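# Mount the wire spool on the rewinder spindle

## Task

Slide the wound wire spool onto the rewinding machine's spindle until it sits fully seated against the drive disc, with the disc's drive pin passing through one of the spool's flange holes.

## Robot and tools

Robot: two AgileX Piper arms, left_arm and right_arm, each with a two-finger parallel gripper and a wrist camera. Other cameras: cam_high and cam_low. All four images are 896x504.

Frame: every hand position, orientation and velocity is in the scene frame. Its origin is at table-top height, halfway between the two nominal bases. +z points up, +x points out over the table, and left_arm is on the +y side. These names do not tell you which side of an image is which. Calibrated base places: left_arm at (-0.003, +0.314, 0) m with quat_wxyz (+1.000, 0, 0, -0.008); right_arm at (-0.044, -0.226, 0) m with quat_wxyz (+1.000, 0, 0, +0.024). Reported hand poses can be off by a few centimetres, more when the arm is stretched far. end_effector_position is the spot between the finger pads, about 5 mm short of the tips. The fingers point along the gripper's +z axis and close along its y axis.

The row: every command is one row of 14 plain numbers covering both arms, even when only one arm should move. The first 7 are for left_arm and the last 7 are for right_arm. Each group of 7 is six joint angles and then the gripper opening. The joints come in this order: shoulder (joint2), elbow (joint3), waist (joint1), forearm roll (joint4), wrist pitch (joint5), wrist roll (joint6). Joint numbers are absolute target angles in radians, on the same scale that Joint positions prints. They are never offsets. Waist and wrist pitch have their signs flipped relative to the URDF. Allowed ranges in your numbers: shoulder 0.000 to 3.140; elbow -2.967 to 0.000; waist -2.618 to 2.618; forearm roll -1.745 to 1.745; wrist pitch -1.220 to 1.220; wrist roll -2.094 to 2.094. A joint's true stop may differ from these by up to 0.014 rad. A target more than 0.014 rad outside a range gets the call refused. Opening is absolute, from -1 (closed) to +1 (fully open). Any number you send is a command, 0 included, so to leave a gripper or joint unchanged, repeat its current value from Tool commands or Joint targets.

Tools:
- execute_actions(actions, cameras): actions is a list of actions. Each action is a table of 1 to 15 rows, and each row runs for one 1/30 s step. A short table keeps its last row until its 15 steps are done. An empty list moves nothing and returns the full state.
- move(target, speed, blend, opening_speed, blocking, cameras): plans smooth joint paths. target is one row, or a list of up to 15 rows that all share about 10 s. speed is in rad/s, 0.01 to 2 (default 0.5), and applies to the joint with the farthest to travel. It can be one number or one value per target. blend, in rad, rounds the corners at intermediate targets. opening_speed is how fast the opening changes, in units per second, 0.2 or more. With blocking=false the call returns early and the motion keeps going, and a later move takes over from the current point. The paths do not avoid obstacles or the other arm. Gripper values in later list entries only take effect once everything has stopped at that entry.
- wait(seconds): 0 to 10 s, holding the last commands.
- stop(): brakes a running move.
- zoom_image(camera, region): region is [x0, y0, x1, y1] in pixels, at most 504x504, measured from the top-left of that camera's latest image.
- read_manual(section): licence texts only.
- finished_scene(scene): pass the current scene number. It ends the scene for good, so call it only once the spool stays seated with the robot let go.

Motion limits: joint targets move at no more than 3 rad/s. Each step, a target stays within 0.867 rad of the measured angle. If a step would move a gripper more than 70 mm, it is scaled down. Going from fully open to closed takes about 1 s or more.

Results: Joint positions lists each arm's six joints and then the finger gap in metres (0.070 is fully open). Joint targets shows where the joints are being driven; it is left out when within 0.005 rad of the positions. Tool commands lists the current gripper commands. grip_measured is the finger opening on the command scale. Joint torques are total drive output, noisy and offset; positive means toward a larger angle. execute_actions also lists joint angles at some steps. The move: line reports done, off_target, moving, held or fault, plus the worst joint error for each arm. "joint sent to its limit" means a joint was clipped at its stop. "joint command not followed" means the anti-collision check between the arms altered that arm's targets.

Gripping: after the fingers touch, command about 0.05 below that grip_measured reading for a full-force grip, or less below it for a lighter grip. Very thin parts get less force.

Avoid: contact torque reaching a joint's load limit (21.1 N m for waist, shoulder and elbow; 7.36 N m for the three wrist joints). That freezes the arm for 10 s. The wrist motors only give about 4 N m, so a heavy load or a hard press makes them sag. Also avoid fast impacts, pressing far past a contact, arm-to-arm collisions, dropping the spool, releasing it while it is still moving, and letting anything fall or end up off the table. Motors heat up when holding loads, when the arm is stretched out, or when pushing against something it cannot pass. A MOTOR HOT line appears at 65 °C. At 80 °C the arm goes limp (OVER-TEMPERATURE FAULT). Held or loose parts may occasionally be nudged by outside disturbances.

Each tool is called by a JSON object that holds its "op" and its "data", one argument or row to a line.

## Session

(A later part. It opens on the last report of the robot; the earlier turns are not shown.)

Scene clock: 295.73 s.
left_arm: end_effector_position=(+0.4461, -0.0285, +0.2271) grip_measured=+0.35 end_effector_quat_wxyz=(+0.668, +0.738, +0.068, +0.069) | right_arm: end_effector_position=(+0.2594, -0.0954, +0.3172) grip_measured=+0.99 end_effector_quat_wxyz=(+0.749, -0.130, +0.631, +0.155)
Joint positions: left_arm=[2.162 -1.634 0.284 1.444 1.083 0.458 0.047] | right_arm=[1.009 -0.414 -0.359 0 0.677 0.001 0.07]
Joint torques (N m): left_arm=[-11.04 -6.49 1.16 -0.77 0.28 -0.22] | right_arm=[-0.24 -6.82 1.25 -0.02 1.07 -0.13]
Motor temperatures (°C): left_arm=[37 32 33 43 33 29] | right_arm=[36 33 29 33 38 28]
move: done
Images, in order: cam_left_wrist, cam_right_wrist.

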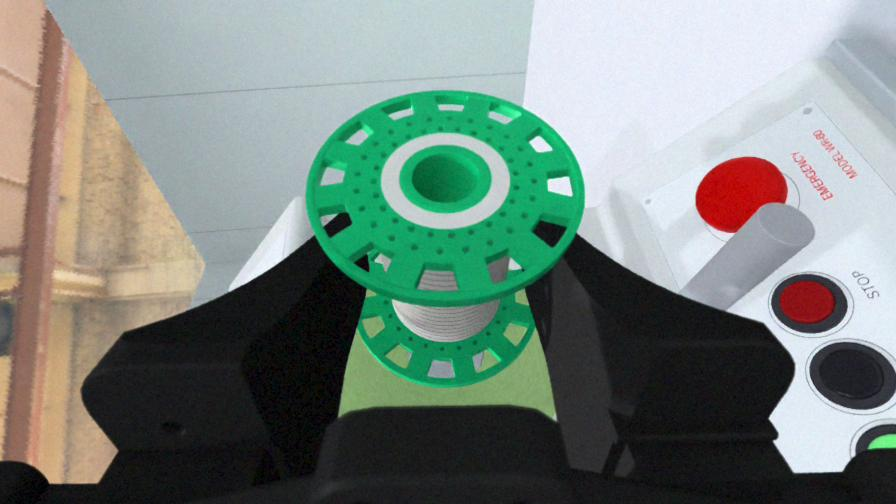

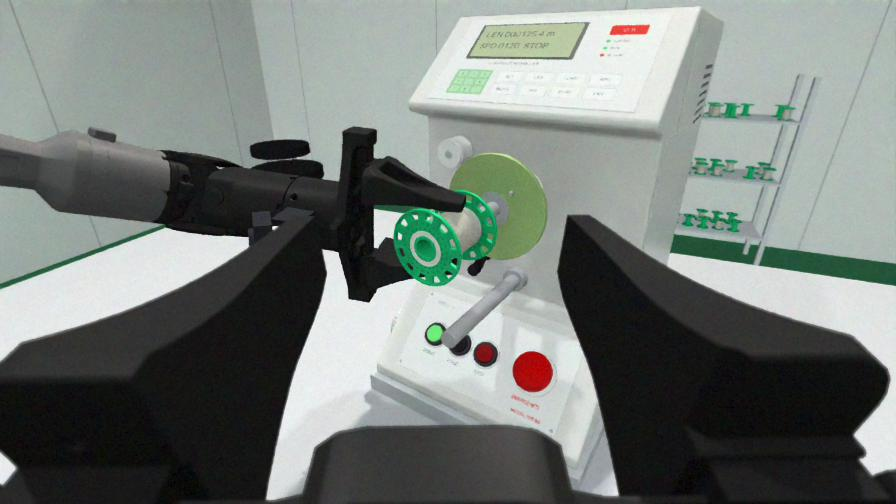

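{"op": "move", "data": {
  "target": [
    [2.1562,-1.6266,0.2786,1.4454,1.0890,0.4602,0.35,1.009,-0.414,-0.36,0,0.677,0,1.0],
    [2.1562,-1.6266,0.2786,1.4454,1.0890,0.4602,-0.06,1.009,-0.414,-0.36,0,0.677,0,1.0],
    [2.1350,-1.6667,0.2852,1.5625,1.0427,0.3844,-0.06,1.009,-0.414,-0.36,0,0.677,0,1.0]
  ],
  "speed": 0.15,
  "opening_speed": 0.4,
  "cameras": ["cam_left_wrist","cam_right_wrist","cam_high"]
}}

{"op": "zoom_image", "data": {
  "camera": "cam_right_wrist",
  "region": [385, 190, 525, 290]
}}

{"op": "zoom_image", "data": {
  "camera": "cam_high",
  "region": [438, 254, 488, 284]
}}

Scene clock: 306.27 s.
left_arm: end_effector_position=(+0.4456, -0.0256, +0.2273) grip_measured=+0.00 end_effector_quat_wxyz=(+0.635, +0.767, +0.058, +0.078) | right_arm: end_effector_position=(+0.2594, -0.0954, +0.3172) grip_measured=+0.99 end_effector_quat_wxyz=(+0.749, -0.130, +0.631, +0.155)
Joint positions: left_arm=[2.136 -1.667 0.285 1.564 1.042 0.384 0.035] | right_arm=[1.009 -0.414 -0.359 0 0.677 0.001 0.07]
Joint torques (N m): left_arm=[-11.8 -7.96 1.17 -1.3 0.4 0.12] | right_arm=[-0.26 -6.74 1.28 -0.04 1.11 -0.12]
move: done
Images, in order: cam_high, cam_left_wrist, cam_right_wrist.

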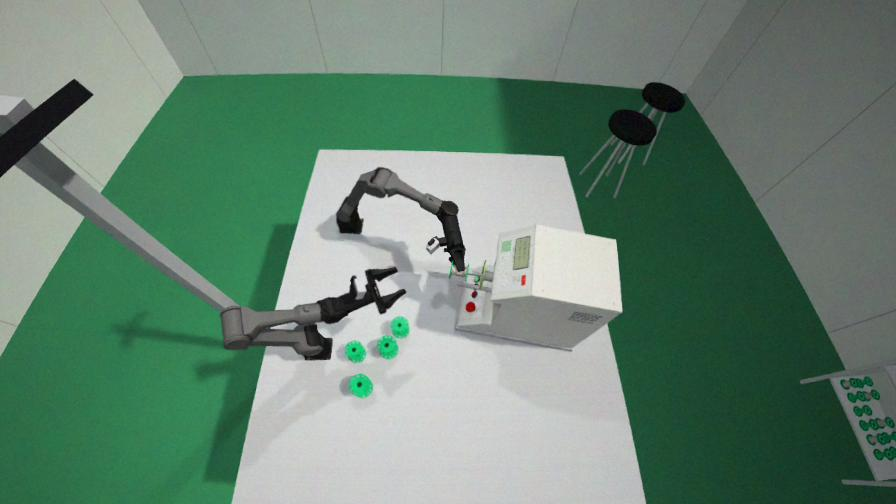

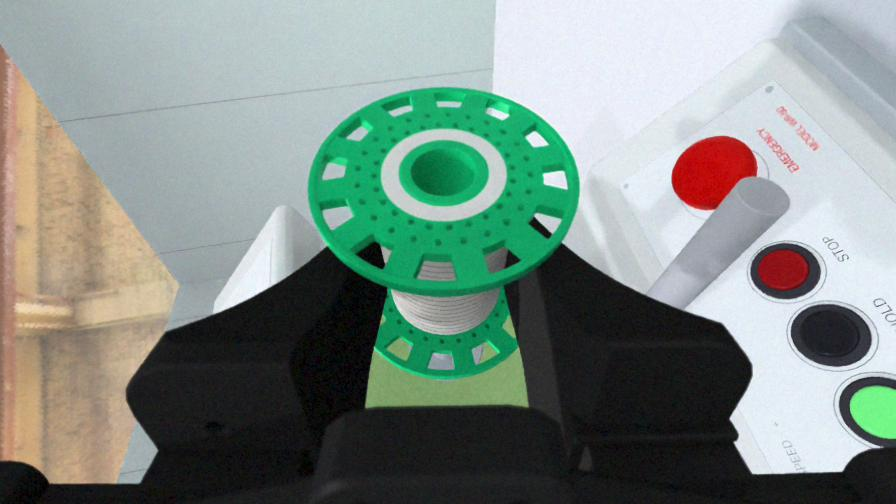

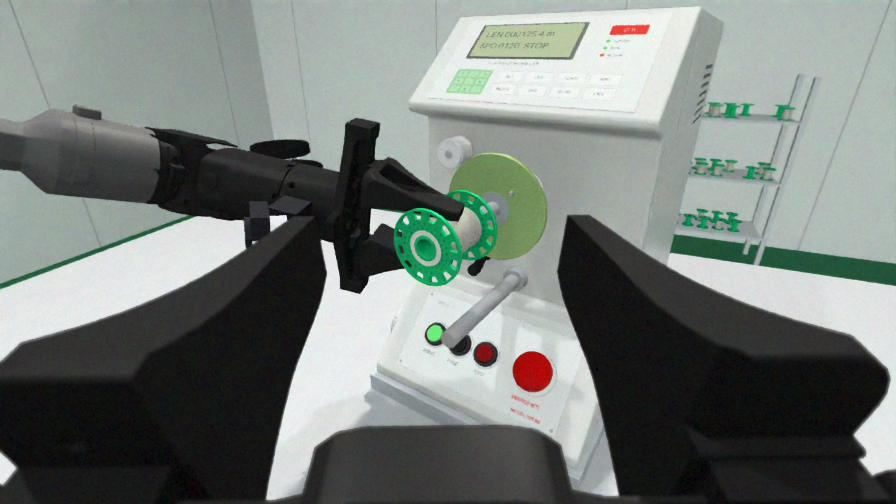

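Scaled by 3.600 from the camera's 896x504 image, which has a finer 1280x720 frame.

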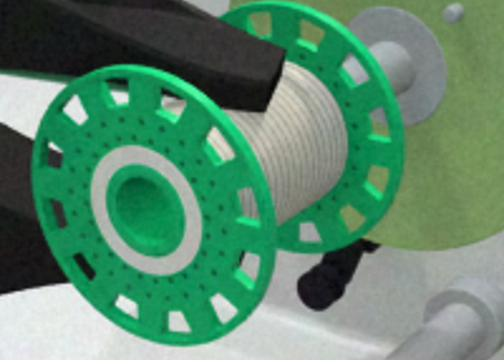

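Scaled by 10.080 from the camera's 896x504 image, which has a finer 1280x720 frame.

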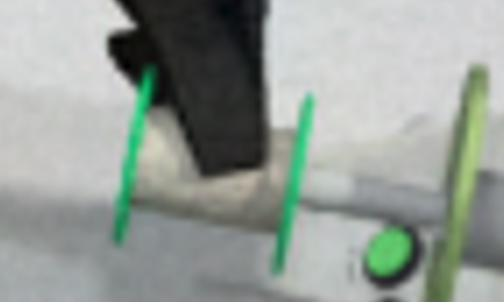

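{"op": "move", "data": {
  "target": [2.2308,-1.8389,0.2793,1.6086,1.0493,0.2964,-0.06,1.009,-0.414,-0.36,0,0.677,0,1.0],
  "speed": 0.1,
  "cameras": ["cam_left_wrist","cam_right_wrist","cam_high"]
}}

{"op": "zoom_image", "data": {
  "camera": "cam_right_wrist",
  "region": [405, 170, 545, 270]
}}

{"op": "zoom_image", "data": {
  "camera": "cam_high",
  "region": [438, 254, 488, 284]
}}

Scene clock: 313.40 s.
left_arm: end_effector_position=(+0.4702, -0.0308, +0.2283) grip_measured=+0.00 end_effector_quat_wxyz=(+0.635, +0.766, +0.058, +0.079) | right_arm: end_effector_position=(+0.2594, -0.0954, +0.3172) grip_measured=+0.99 end_effector_quat_wxyz=(+0.749, -0.130, +0.631, +0.155)
Joint positions: left_arm=[2.231 -1.84 0.28 1.608 1.049 0.296 0.035] | right_arm=[1.009 -0.414 -0.359 0 0.677 0.001 0.07]
Joint torques (N m): left_arm=[-13.15 -9.07 0.06 -1.74 0.36 -0.13] | right_arm=[-0.27 -6.72 1.23 -0.04 1.12 -0.12]
move: done
Images, in order: cam_high, cam_left_wrist, cam_right_wrist.

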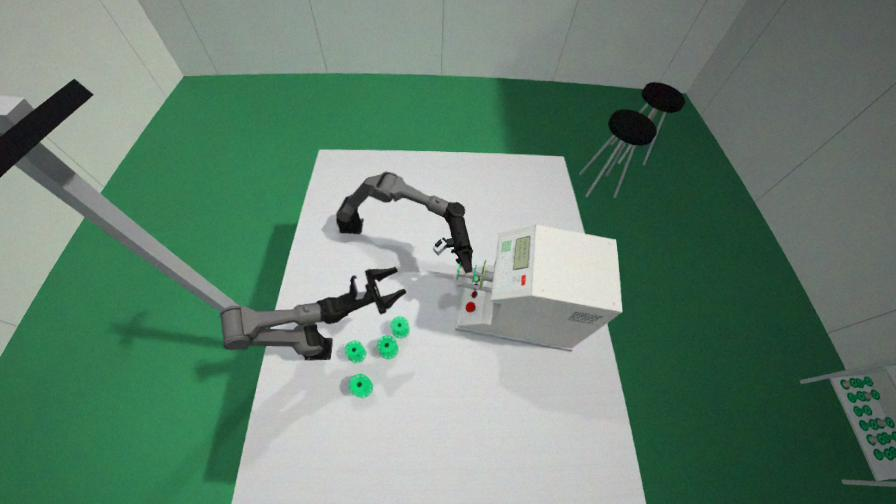

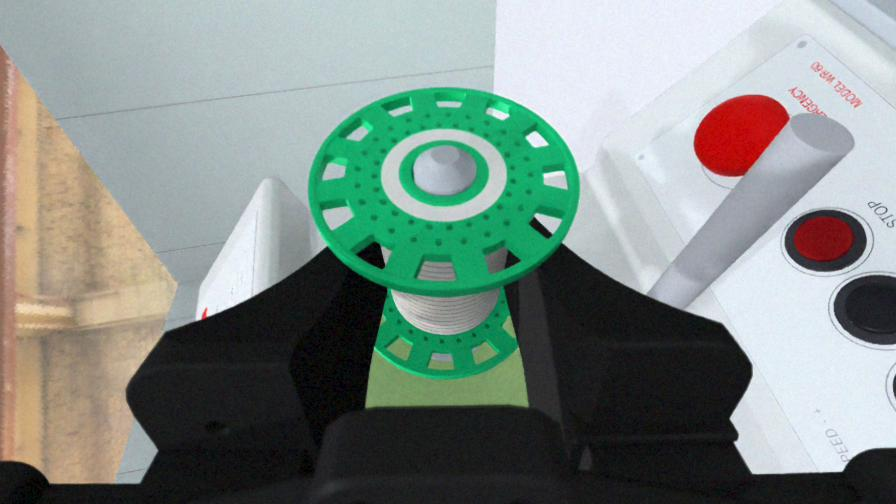

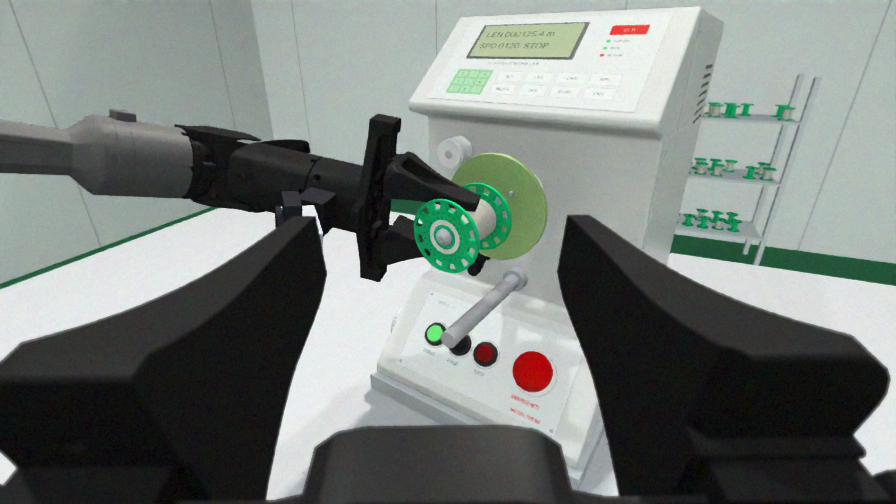

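Scaled by 3.600 from the camera's 896x504 image, which has a finer 1280x720 frame.

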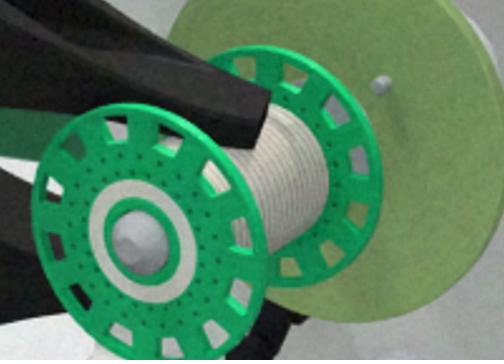

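Scaled by 10.080 from the camera's 896x504 image, which has a finer 1280x720 frame.

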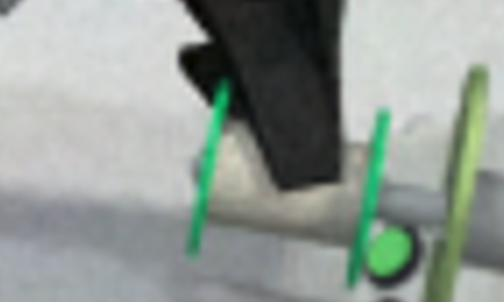

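{"op": "zoom_image", "data": {
  "camera": "cam_right_wrist",
  "region": [405, 185, 495, 285]
}}

{"op": "zoom_image", "data": {
  "camera": "cam_right_wrist",
  "region": [460, 170, 530, 260]
}}

Scaled by 5.040 from the camera's 896x504 image, which has a finer 1280x720 frame.

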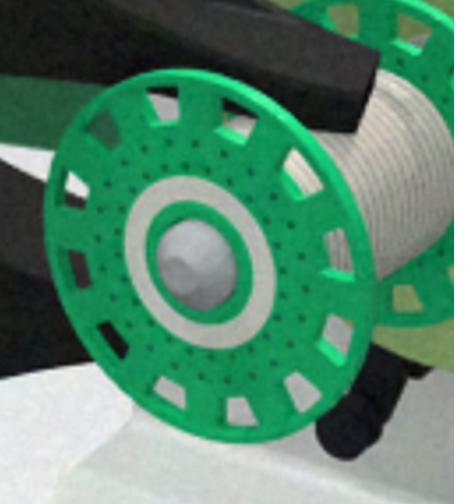

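Scaled by 5.600 from the camera's 896x504 image, which has a finer 1280x720 frame.

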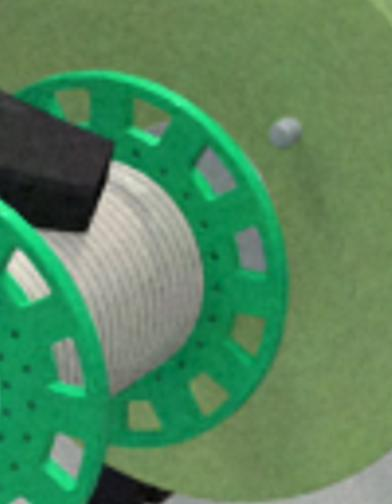

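{"op": "move", "data": {
  "target": [
    [2.2949,-1.9573,0.2761,1.6404,1.0553,0.2340,-0.06,1.009,-0.414,-0.36,0,0.677,0,1.0],
    [2.3229,-2.0100,0.2749,1.6545,1.0585,0.2059,-0.06,1.009,-0.414,-0.36,0,0.677,0,1.0]
  ],
  "speed": [0.12,0.06],
  "blend": 0.01,
  "cameras": ["cam_left_wrist","cam_right_wrist","cam_high"]
}}

{"op": "zoom_image", "data": {
  "camera": "cam_right_wrist",
  "region": [415, 160, 545, 270]
}}

{"op": "zoom_image", "data": {
  "camera": "cam_high",
  "region": [448, 254, 498, 284]
}}

Scene clock: 322.63 s.
left_arm: end_effector_position=(+0.4907, -0.0349, +0.2285) grip_measured=+0.00 end_effector_quat_wxyz=(+0.635, +0.766, +0.058, +0.079) | right_arm: end_effector_position=(+0.2594, -0.0954, +0.3172) grip_measured=+0.99 end_effector_quat_wxyz=(+0.749, -0.130, +0.631, +0.155)
Joint positions: left_arm=[2.322 -2.01 0.275 1.654 1.058 0.206 0.035] | right_arm=[1.009 -0.414 -0.359 0 0.677 0.001 0.07]
Joint torques (N m): left_arm=[-13.22 -9.19 -0.17 -1.59 0.22 -0.17] | right_arm=[-0.27 -6.71 1.2 -0.07 1.14 -0.12]
move: done
Images, in order: cam_high, cam_left_wrist, cam_right_wrist.

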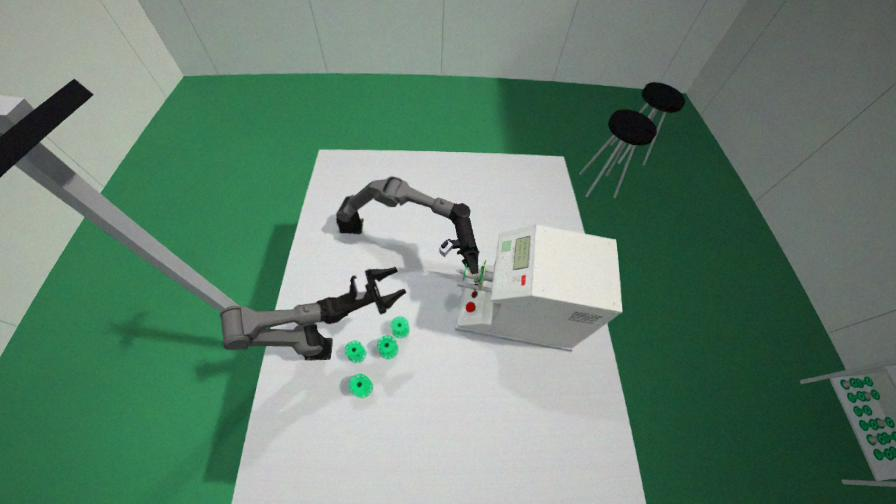

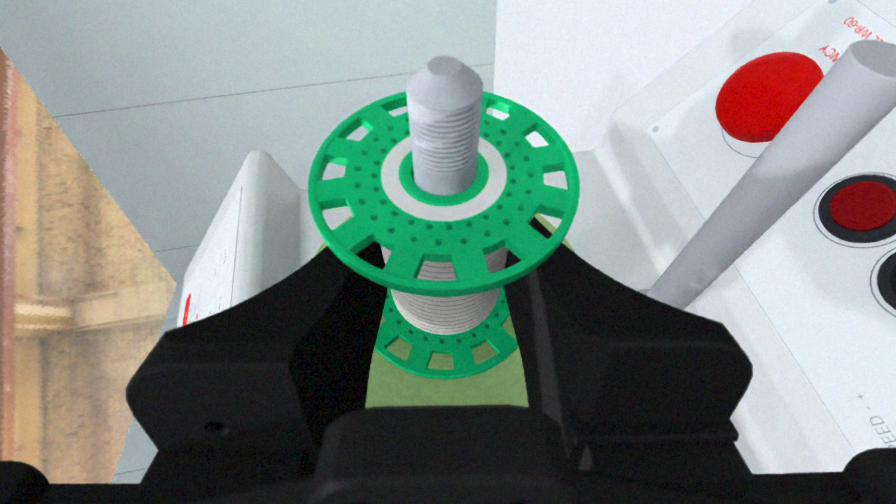

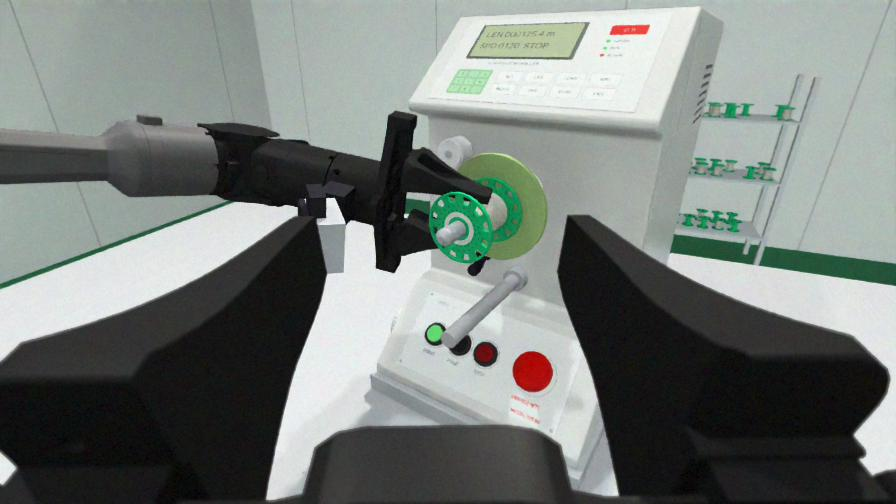

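Scaled by 3.877 from the camera's 896x504 image, which has a finer 1280x720 frame.

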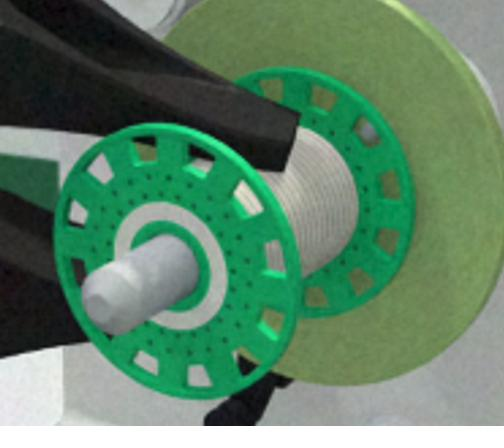

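Scaled by 10.080 from the camera's 896x504 image, which has a finer 1280x720 frame.

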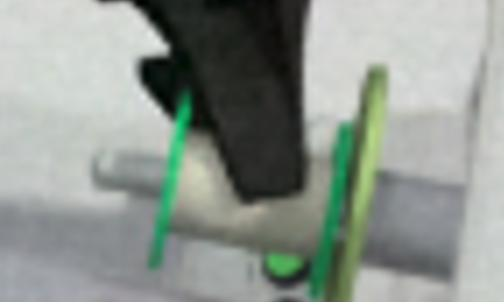

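{"op": "zoom_image", "data": {
  "camera": "cam_right_wrist",
  "region": [475, 170, 530, 245]
}}

Scaled by 6.720 from the camera's 896x504 image, which has a finer 1280x720 frame.

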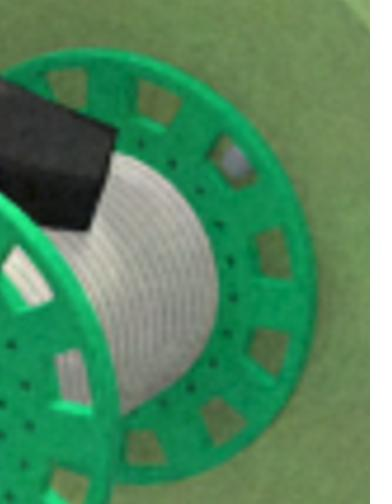

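{"op": "move", "data": {
  "target": [2.3369,-2.0364,0.2743,1.6616,1.0601,0.1918,-0.06,1.009,-0.414,-0.36,0,0.677,0,1.0],
  "speed": 0.04,
  "cameras": ["cam_right_wrist","cam_high"]
}}

{"op": "zoom_image", "data": {
  "camera": "cam_right_wrist",
  "region": [475, 170, 530, 245]
}}

{"op": "zoom_image", "data": {
  "camera": "cam_high",
  "region": [463, 258, 493, 288]
}}

Scene clock: 325.80 s.
left_arm: end_effector_position=(+0.4933, -0.0357, +0.2282) grip_measured=+0.00 end_effector_quat_wxyz=(+0.635, +0.766, +0.057, +0.078) | right_arm: end_effector_position=(+0.2594, -0.0954, +0.3172) grip_measured=+0.99 end_effector_quat_wxyz=(+0.749, -0.130, +0.631, +0.155)
Joint positions: left_arm=[2.337 -2.037 0.275 1.662 1.06 0.192 0.035] | right_arm=[1.009 -0.414 -0.359 0 0.677 0.001 0.07]
Joint torques (N m): left_arm=[-12.87 -9.2 -0.23 -1.48 0.21 -0.19] | right_arm=[-0.3 -6.71 1.26 -0.06 1.15 -0.1]
move: done
Images, in order: cam_high, cam_right_wrist.

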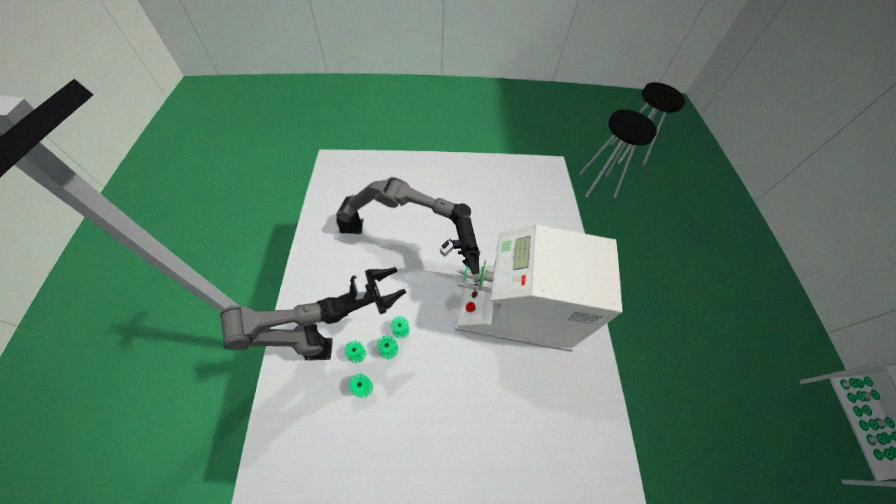

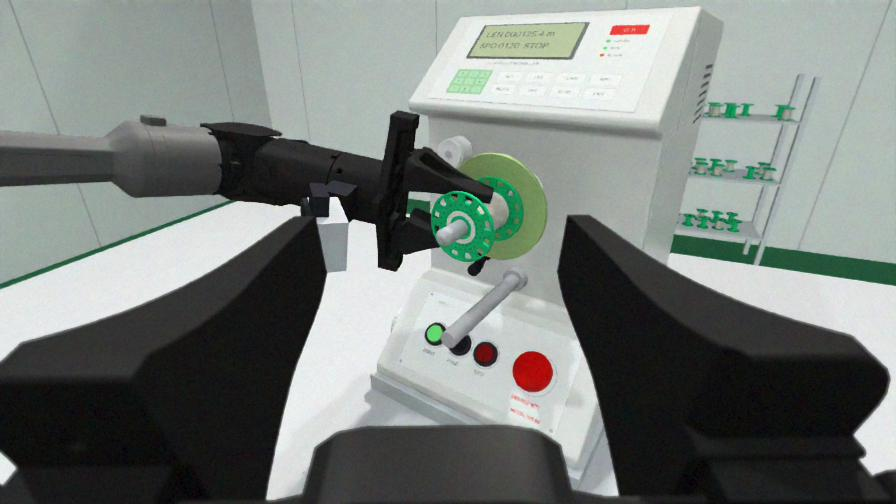

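Scaled by 6.720 from the camera's 896x504 image, which has a finer 1280x720 frame.

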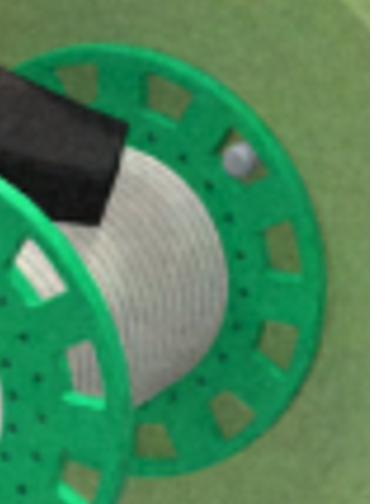

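Scaled by 16.800 from the camera's 896x504 image, which has a finer 1280x720 frame.

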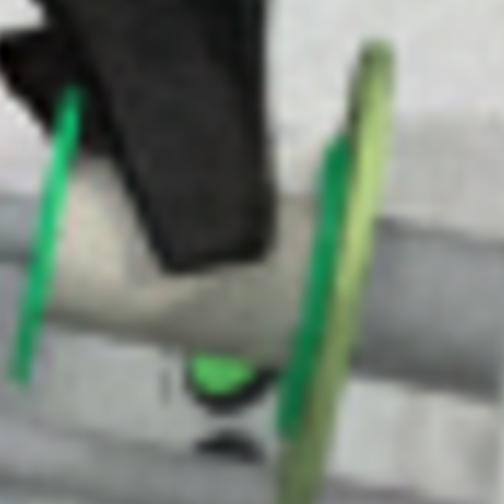

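{"op": "move", "data": {
  "target": [2.3515,-2.0641,0.2737,1.6690,1.0618,0.1769,-0.06,1.009,-0.414,-0.36,0,0.677,0,1.0],
  "speed": 0.03,
  "cameras": ["cam_right_wrist","cam_high"]
}}

{"op": "zoom_image", "data": {
  "camera": "cam_right_wrist",
  "region": [475, 170, 530, 245]
}}

{"op": "zoom_image", "data": {
  "camera": "cam_high",
  "region": [463, 258, 493, 288]
}}

Scene clock: 328.07 s.
left_arm: end_effector_position=(+0.4944, -0.0361, +0.2279) grip_measured=+0.00 end_effector_quat_wxyz=(+0.635, +0.767, +0.055, +0.075) | right_arm: end_effector_position=(+0.2594, -0.0954, +0.3172) grip_measured=+0.99 end_effector_quat_wxyz=(+0.749, -0.130, +0.631, +0.155)
Joint positions: left_arm=[2.351 -2.063 0.273 1.671 1.071 0.177 0.035] | right_arm=[1.009 -0.414 -0.359 0 0.677 0.001 0.07]
Joint torques (N m): left_arm=[-10.2 -13.33 1.15 -3.55 -2.95 -0.21] | right_arm=[-0.27 -6.71 1.21 -0.06 1.16 -0.11]
Joint targets: left_arm=[2.352 -2.064 0.274 1.669 1.062 0.177] | right_arm=[1.009 -0.414 -0.360 0.000 0.677 0.000]
move: done
Images, in order: cam_high, cam_right_wrist.

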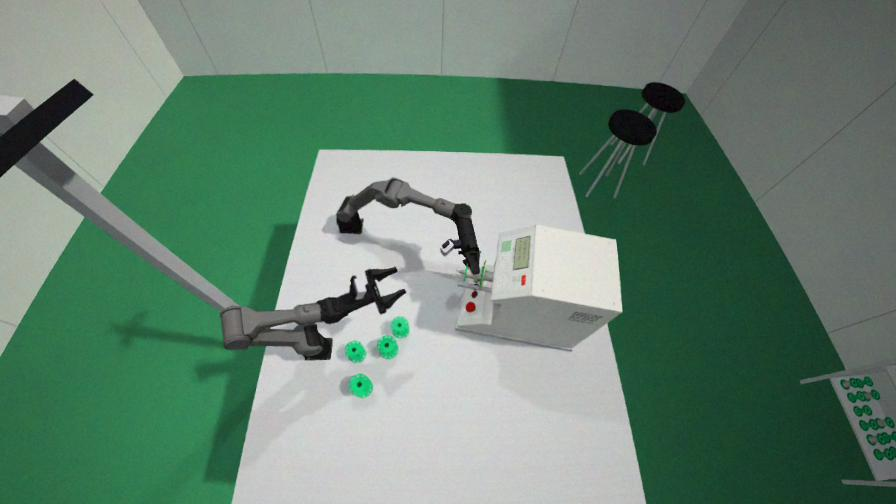

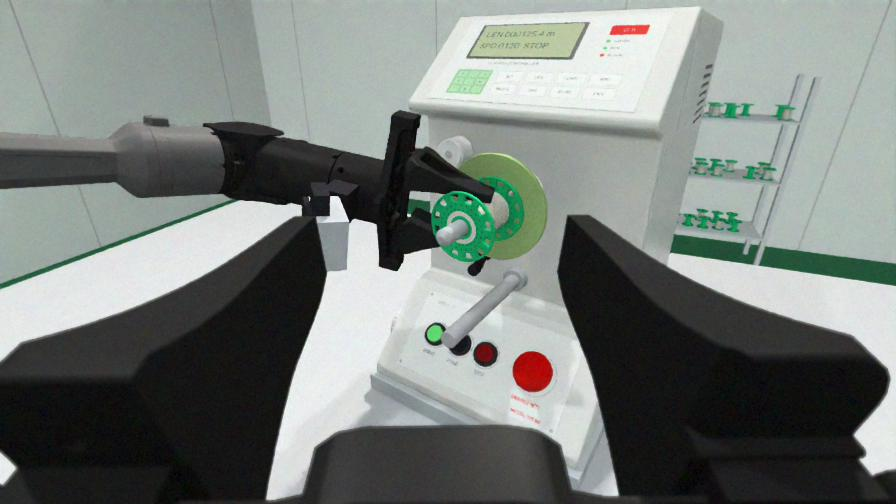

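Scaled by 6.720 from the camera's 896x504 image, which has a finer 1280x720 frame.

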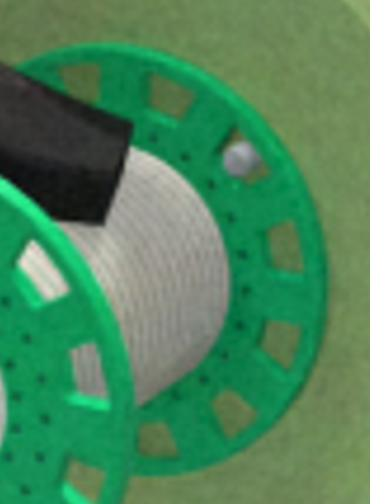

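Scaled by 16.800 from the camera's 896x504 image, which has a finer 1280x720 frame.

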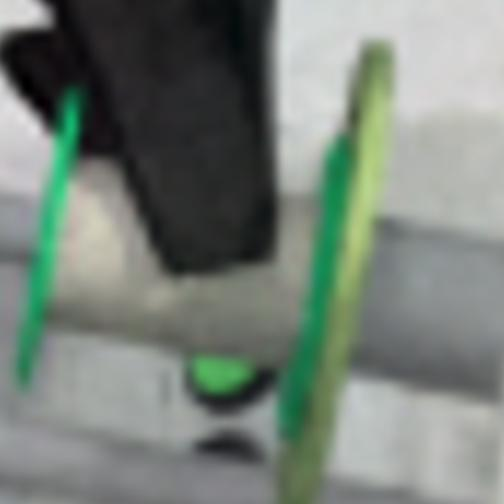

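{"op": "move", "data": {
  "target": [
    [2.3427,-2.0475,0.2741,1.6646,1.0608,0.1858,-0.06,1.009,-0.414,-0.36,0,0.677,0,1.0],
    [2.3427,-2.0475,0.2741,1.6646,1.0608,0.1858,0.2,1.009,-0.414,-0.36,0,0.677,0,1.0],
    [2.3726,-2.1045,0.273,1.6797,1.0647,0.1551,0.2,1.009,-0.414,-0.36,0,0.677,0,1.0]
  ],
  "speed": [0.06,0.06,0.06],
  "opening_speed": 0.4,
  "cameras": ["cam_right_wrist","cam_high","cam_left_wrist"]
}}

{"op": "zoom_image", "data": {
  "camera": "cam_right_wrist",
  "region": [425, 160, 545, 270]
}}

{"op": "zoom_image", "data": {
  "camera": "cam_high",
  "region": [463, 258, 493, 288]
}}

Scene clock: 335.93 s.
left_arm: end_effector_position=(+0.5005, -0.0368, +0.2281) grip_measured=+0.20 end_effector_quat_wxyz=(+0.635, +0.766, +0.058, +0.079) | right_arm: end_effector_position=(+0.2594, -0.0954, +0.3172) grip_measured=+0.99 end_effector_quat_wxyz=(+0.749, -0.130, +0.631, +0.155)
Joint positions: left_arm=[2.373 -2.105 0.273 1.68 1.064 0.155 0.042] | right_arm=[1.009 -0.414 -0.359 0 0.677 0.001 0.07]
Joint torques (N m): left_arm=[-11.21 -7.36 0.02 -0.88 0.16 -0.1] | right_arm=[-0.3 -6.64 1.24 -0.05 1.19 -0.09]
Motor temperatures (°C): left_arm=[37 32 33 43 38 29] | right_arm=[35 33 29 33 39 28]
move: done
Images, in order: cam_high, cam_left_wrist, cam_right_wrist.

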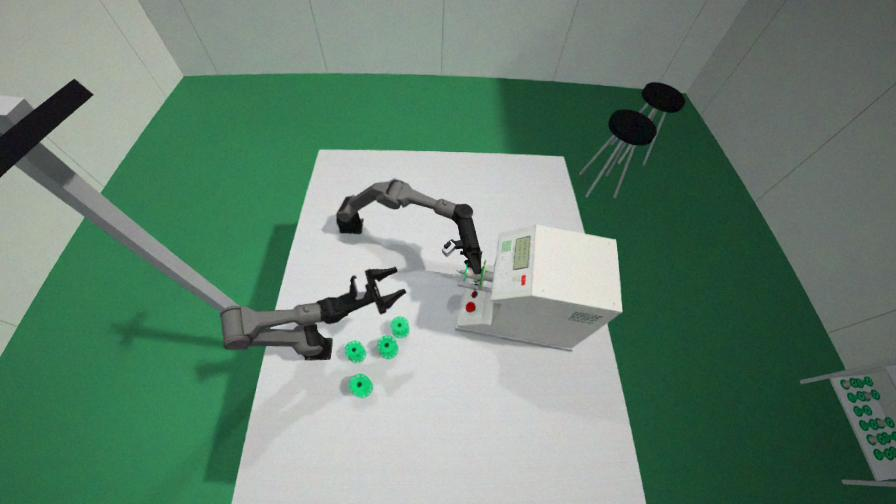

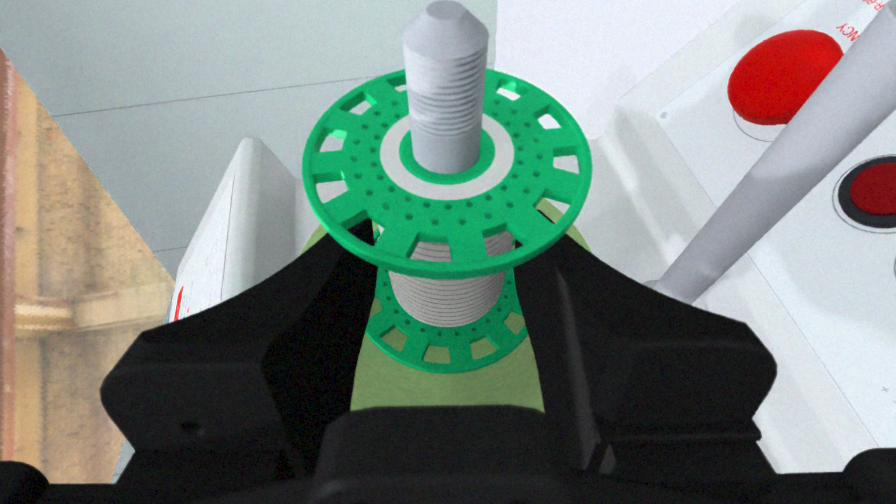

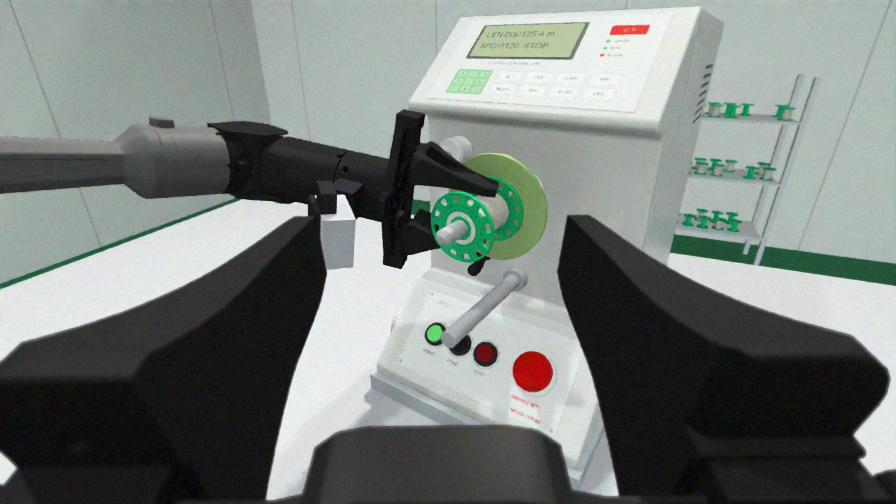

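Scaled by 4.200 from the camera's 896x504 image, which has a finer 1280x720 frame.

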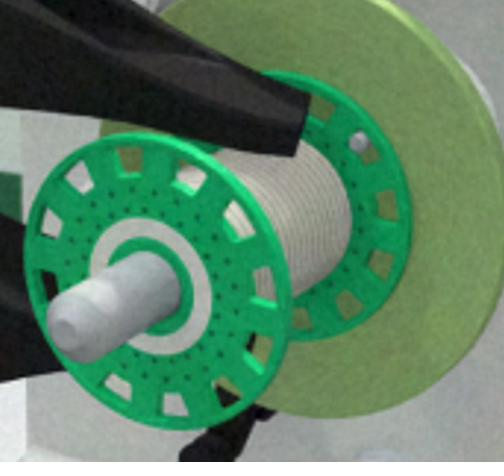

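Scaled by 16.800 from the camera's 896x504 image, which has a finer 1280x720 frame.

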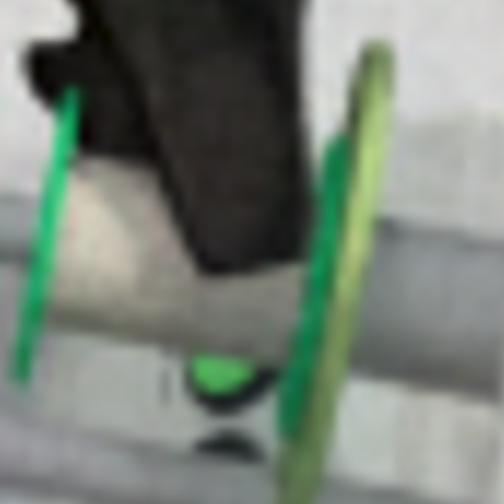

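{"op": "move", "data": {
  "target": [2.3936,-2.1448,0.2722,1.6904,1.0676,0.1332,0.2,1.009,-0.414,-0.36,0,0.677,0,1.0],
  "speed": 0.03,
  "cameras": ["cam_right_wrist","cam_high"]
}}

{"op": "zoom_image", "data": {
  "camera": "cam_right_wrist",
  "region": [475, 160, 545, 245]
}}

{"op": "zoom_image", "data": {
  "camera": "cam_high",
  "region": [463, 258, 493, 288]
}}

Scene clock: 338.43 s.
left_arm: end_effector_position=(+0.5026, -0.0381, +0.2284) grip_measured=+0.20 end_effector_quat_wxyz=(+0.635, +0.766, +0.055, +0.077) | right_arm: end_effector_position=(+0.2594, -0.0954, +0.3172) grip_measured=+0.99 end_effector_quat_wxyz=(+0.749, -0.130, +0.631, +0.155)
Joint positions: left_arm=[2.392 -2.144 0.273 1.691 1.073 0.134 0.042] | right_arm=[1.009 -0.414 -0.359 0 0.677 0.001 0.07]
Joint torques (N m): left_arm=[-9.21 -9.34 -0.95 -1.7 -2.09 -0.34] | right_arm=[-0.35 -6.64 1.24 -0.05 1.19 -0.1]
move: done
Images, in order: cam_high, cam_right_wrist.

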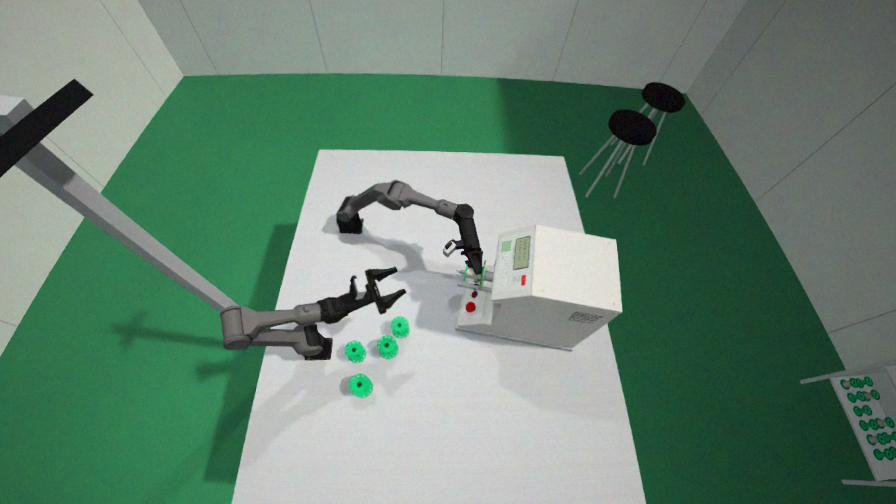

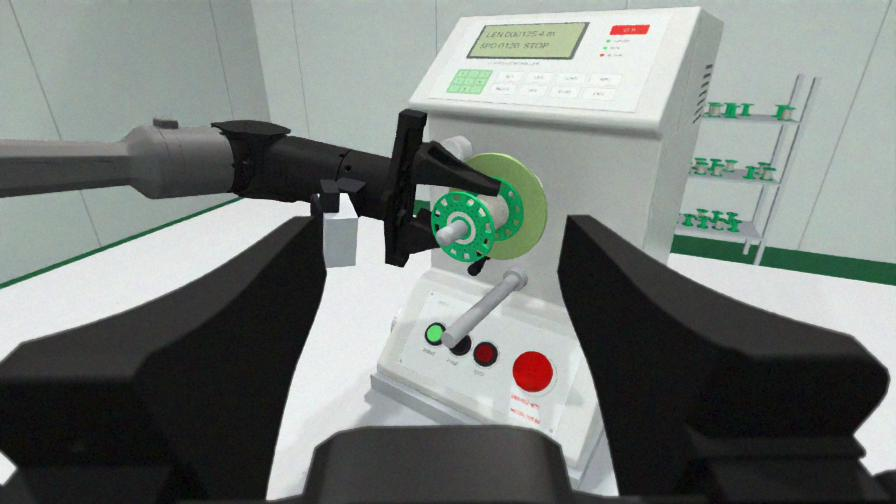

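Scaled by 5.929 from the camera's 896x504 image, which has a finer 1280x720 frame.

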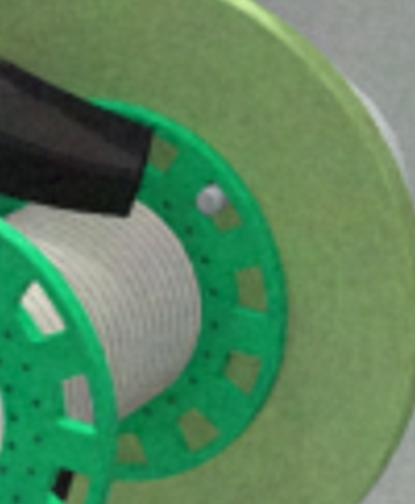

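Scaled by 16.800 from the camera's 896x504 image, which has a finer 1280x720 frame.

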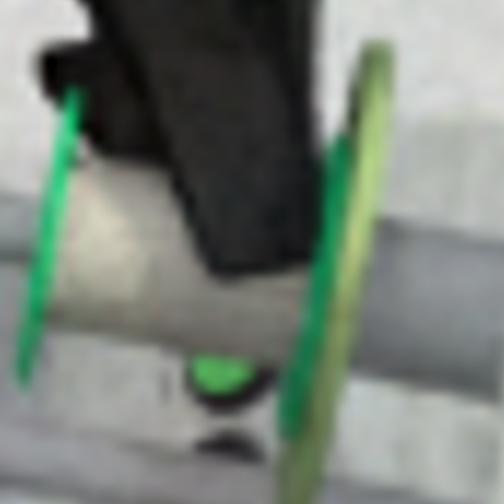

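{"op": "move", "data": {
  "target": [2.4015,-2.1600,0.2719,1.6945,1.0687,0.1250,0.2,1.009,-0.414,-0.36,0,0.677,0,1.0],
  "speed": 0.03,
  "cameras": ["cam_right_wrist","cam_high"]
}}

{"op": "zoom_image", "data": {
  "camera": "cam_right_wrist",
  "region": [475, 160, 545, 245]
}}

{"op": "zoom_image", "data": {
  "camera": "cam_right_wrist",
  "region": [425, 160, 545, 270]
}}

Scene clock: 340.50 s.
left_arm: end_effector_position=(+0.5029, -0.0385, +0.2285) grip_measured=+0.20 end_effector_quat_wxyz=(+0.636, +0.766, +0.053, +0.074) | right_arm: end_effector_position=(+0.2594, -0.0954, +0.3172) grip_measured=+0.99 end_effector_quat_wxyz=(+0.749, -0.130, +0.631, +0.155)
Joint positions: left_arm=[2.401 -2.16 0.272 1.694 1.081 0.125 0.042] | right_arm=[1.009 -0.414 -0.359 0 0.677 0.001 0.07]
Joint torques (N m): left_arm=[-8.46 -9.87 -1.39 -1.9 -2.96 -0.35] | right_arm=[-0.3 -6.63 1.24 -0.04 1.21 -0.09]
Joint targets: left_arm=[2.402 -2.160 0.272 1.695 1.069 0.125] | right_arm=[1.009 -0.414 -0.360 0.000 0.677 0.000]
move: off_target (left_arm); left_arm: the wrist pitch is farthest, 0.012 rad from its target
Images, in order: cam_high, cam_right_wrist.

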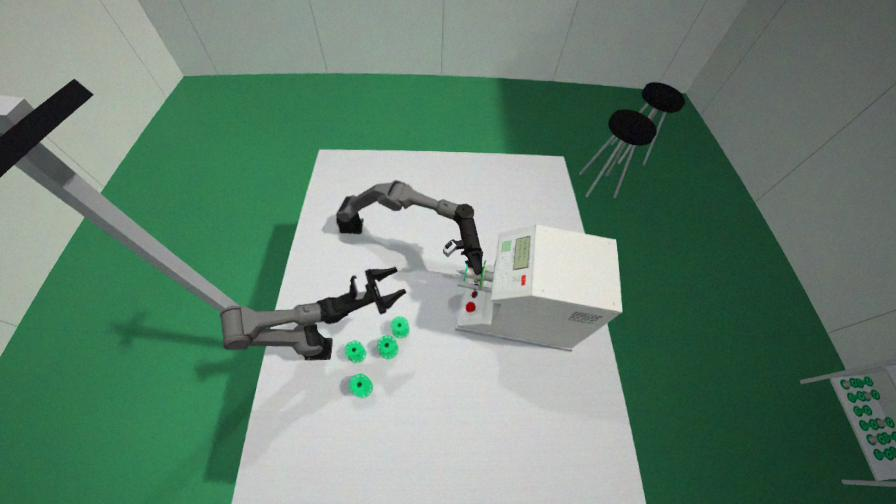

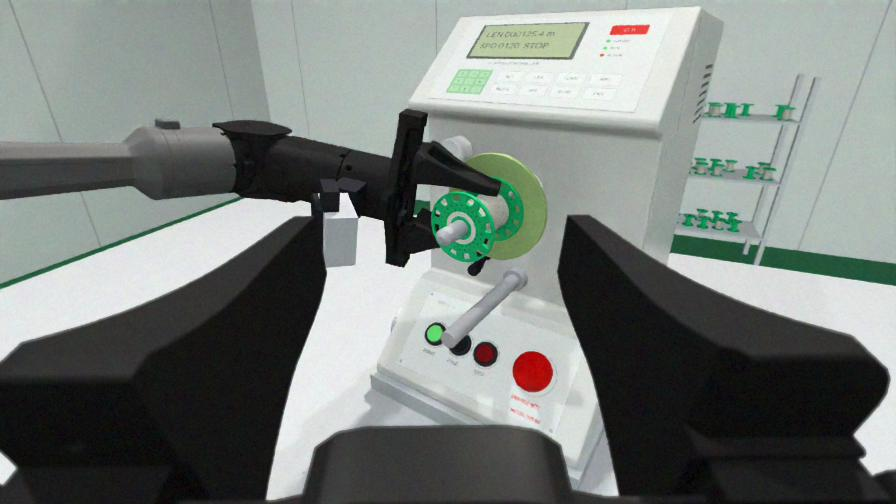

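Scaled by 5.929 from the camera's 896x504 image, which has a finer 1280x720 frame.

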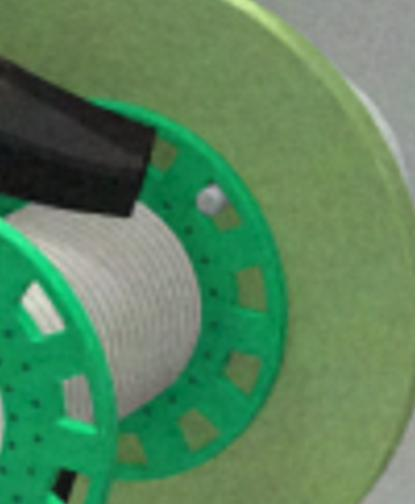

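Scaled by 4.200 from the camera's 896x504 image, which has a finer 1280x720 frame.

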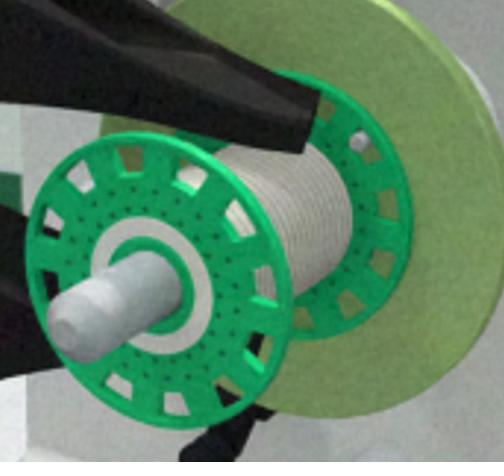

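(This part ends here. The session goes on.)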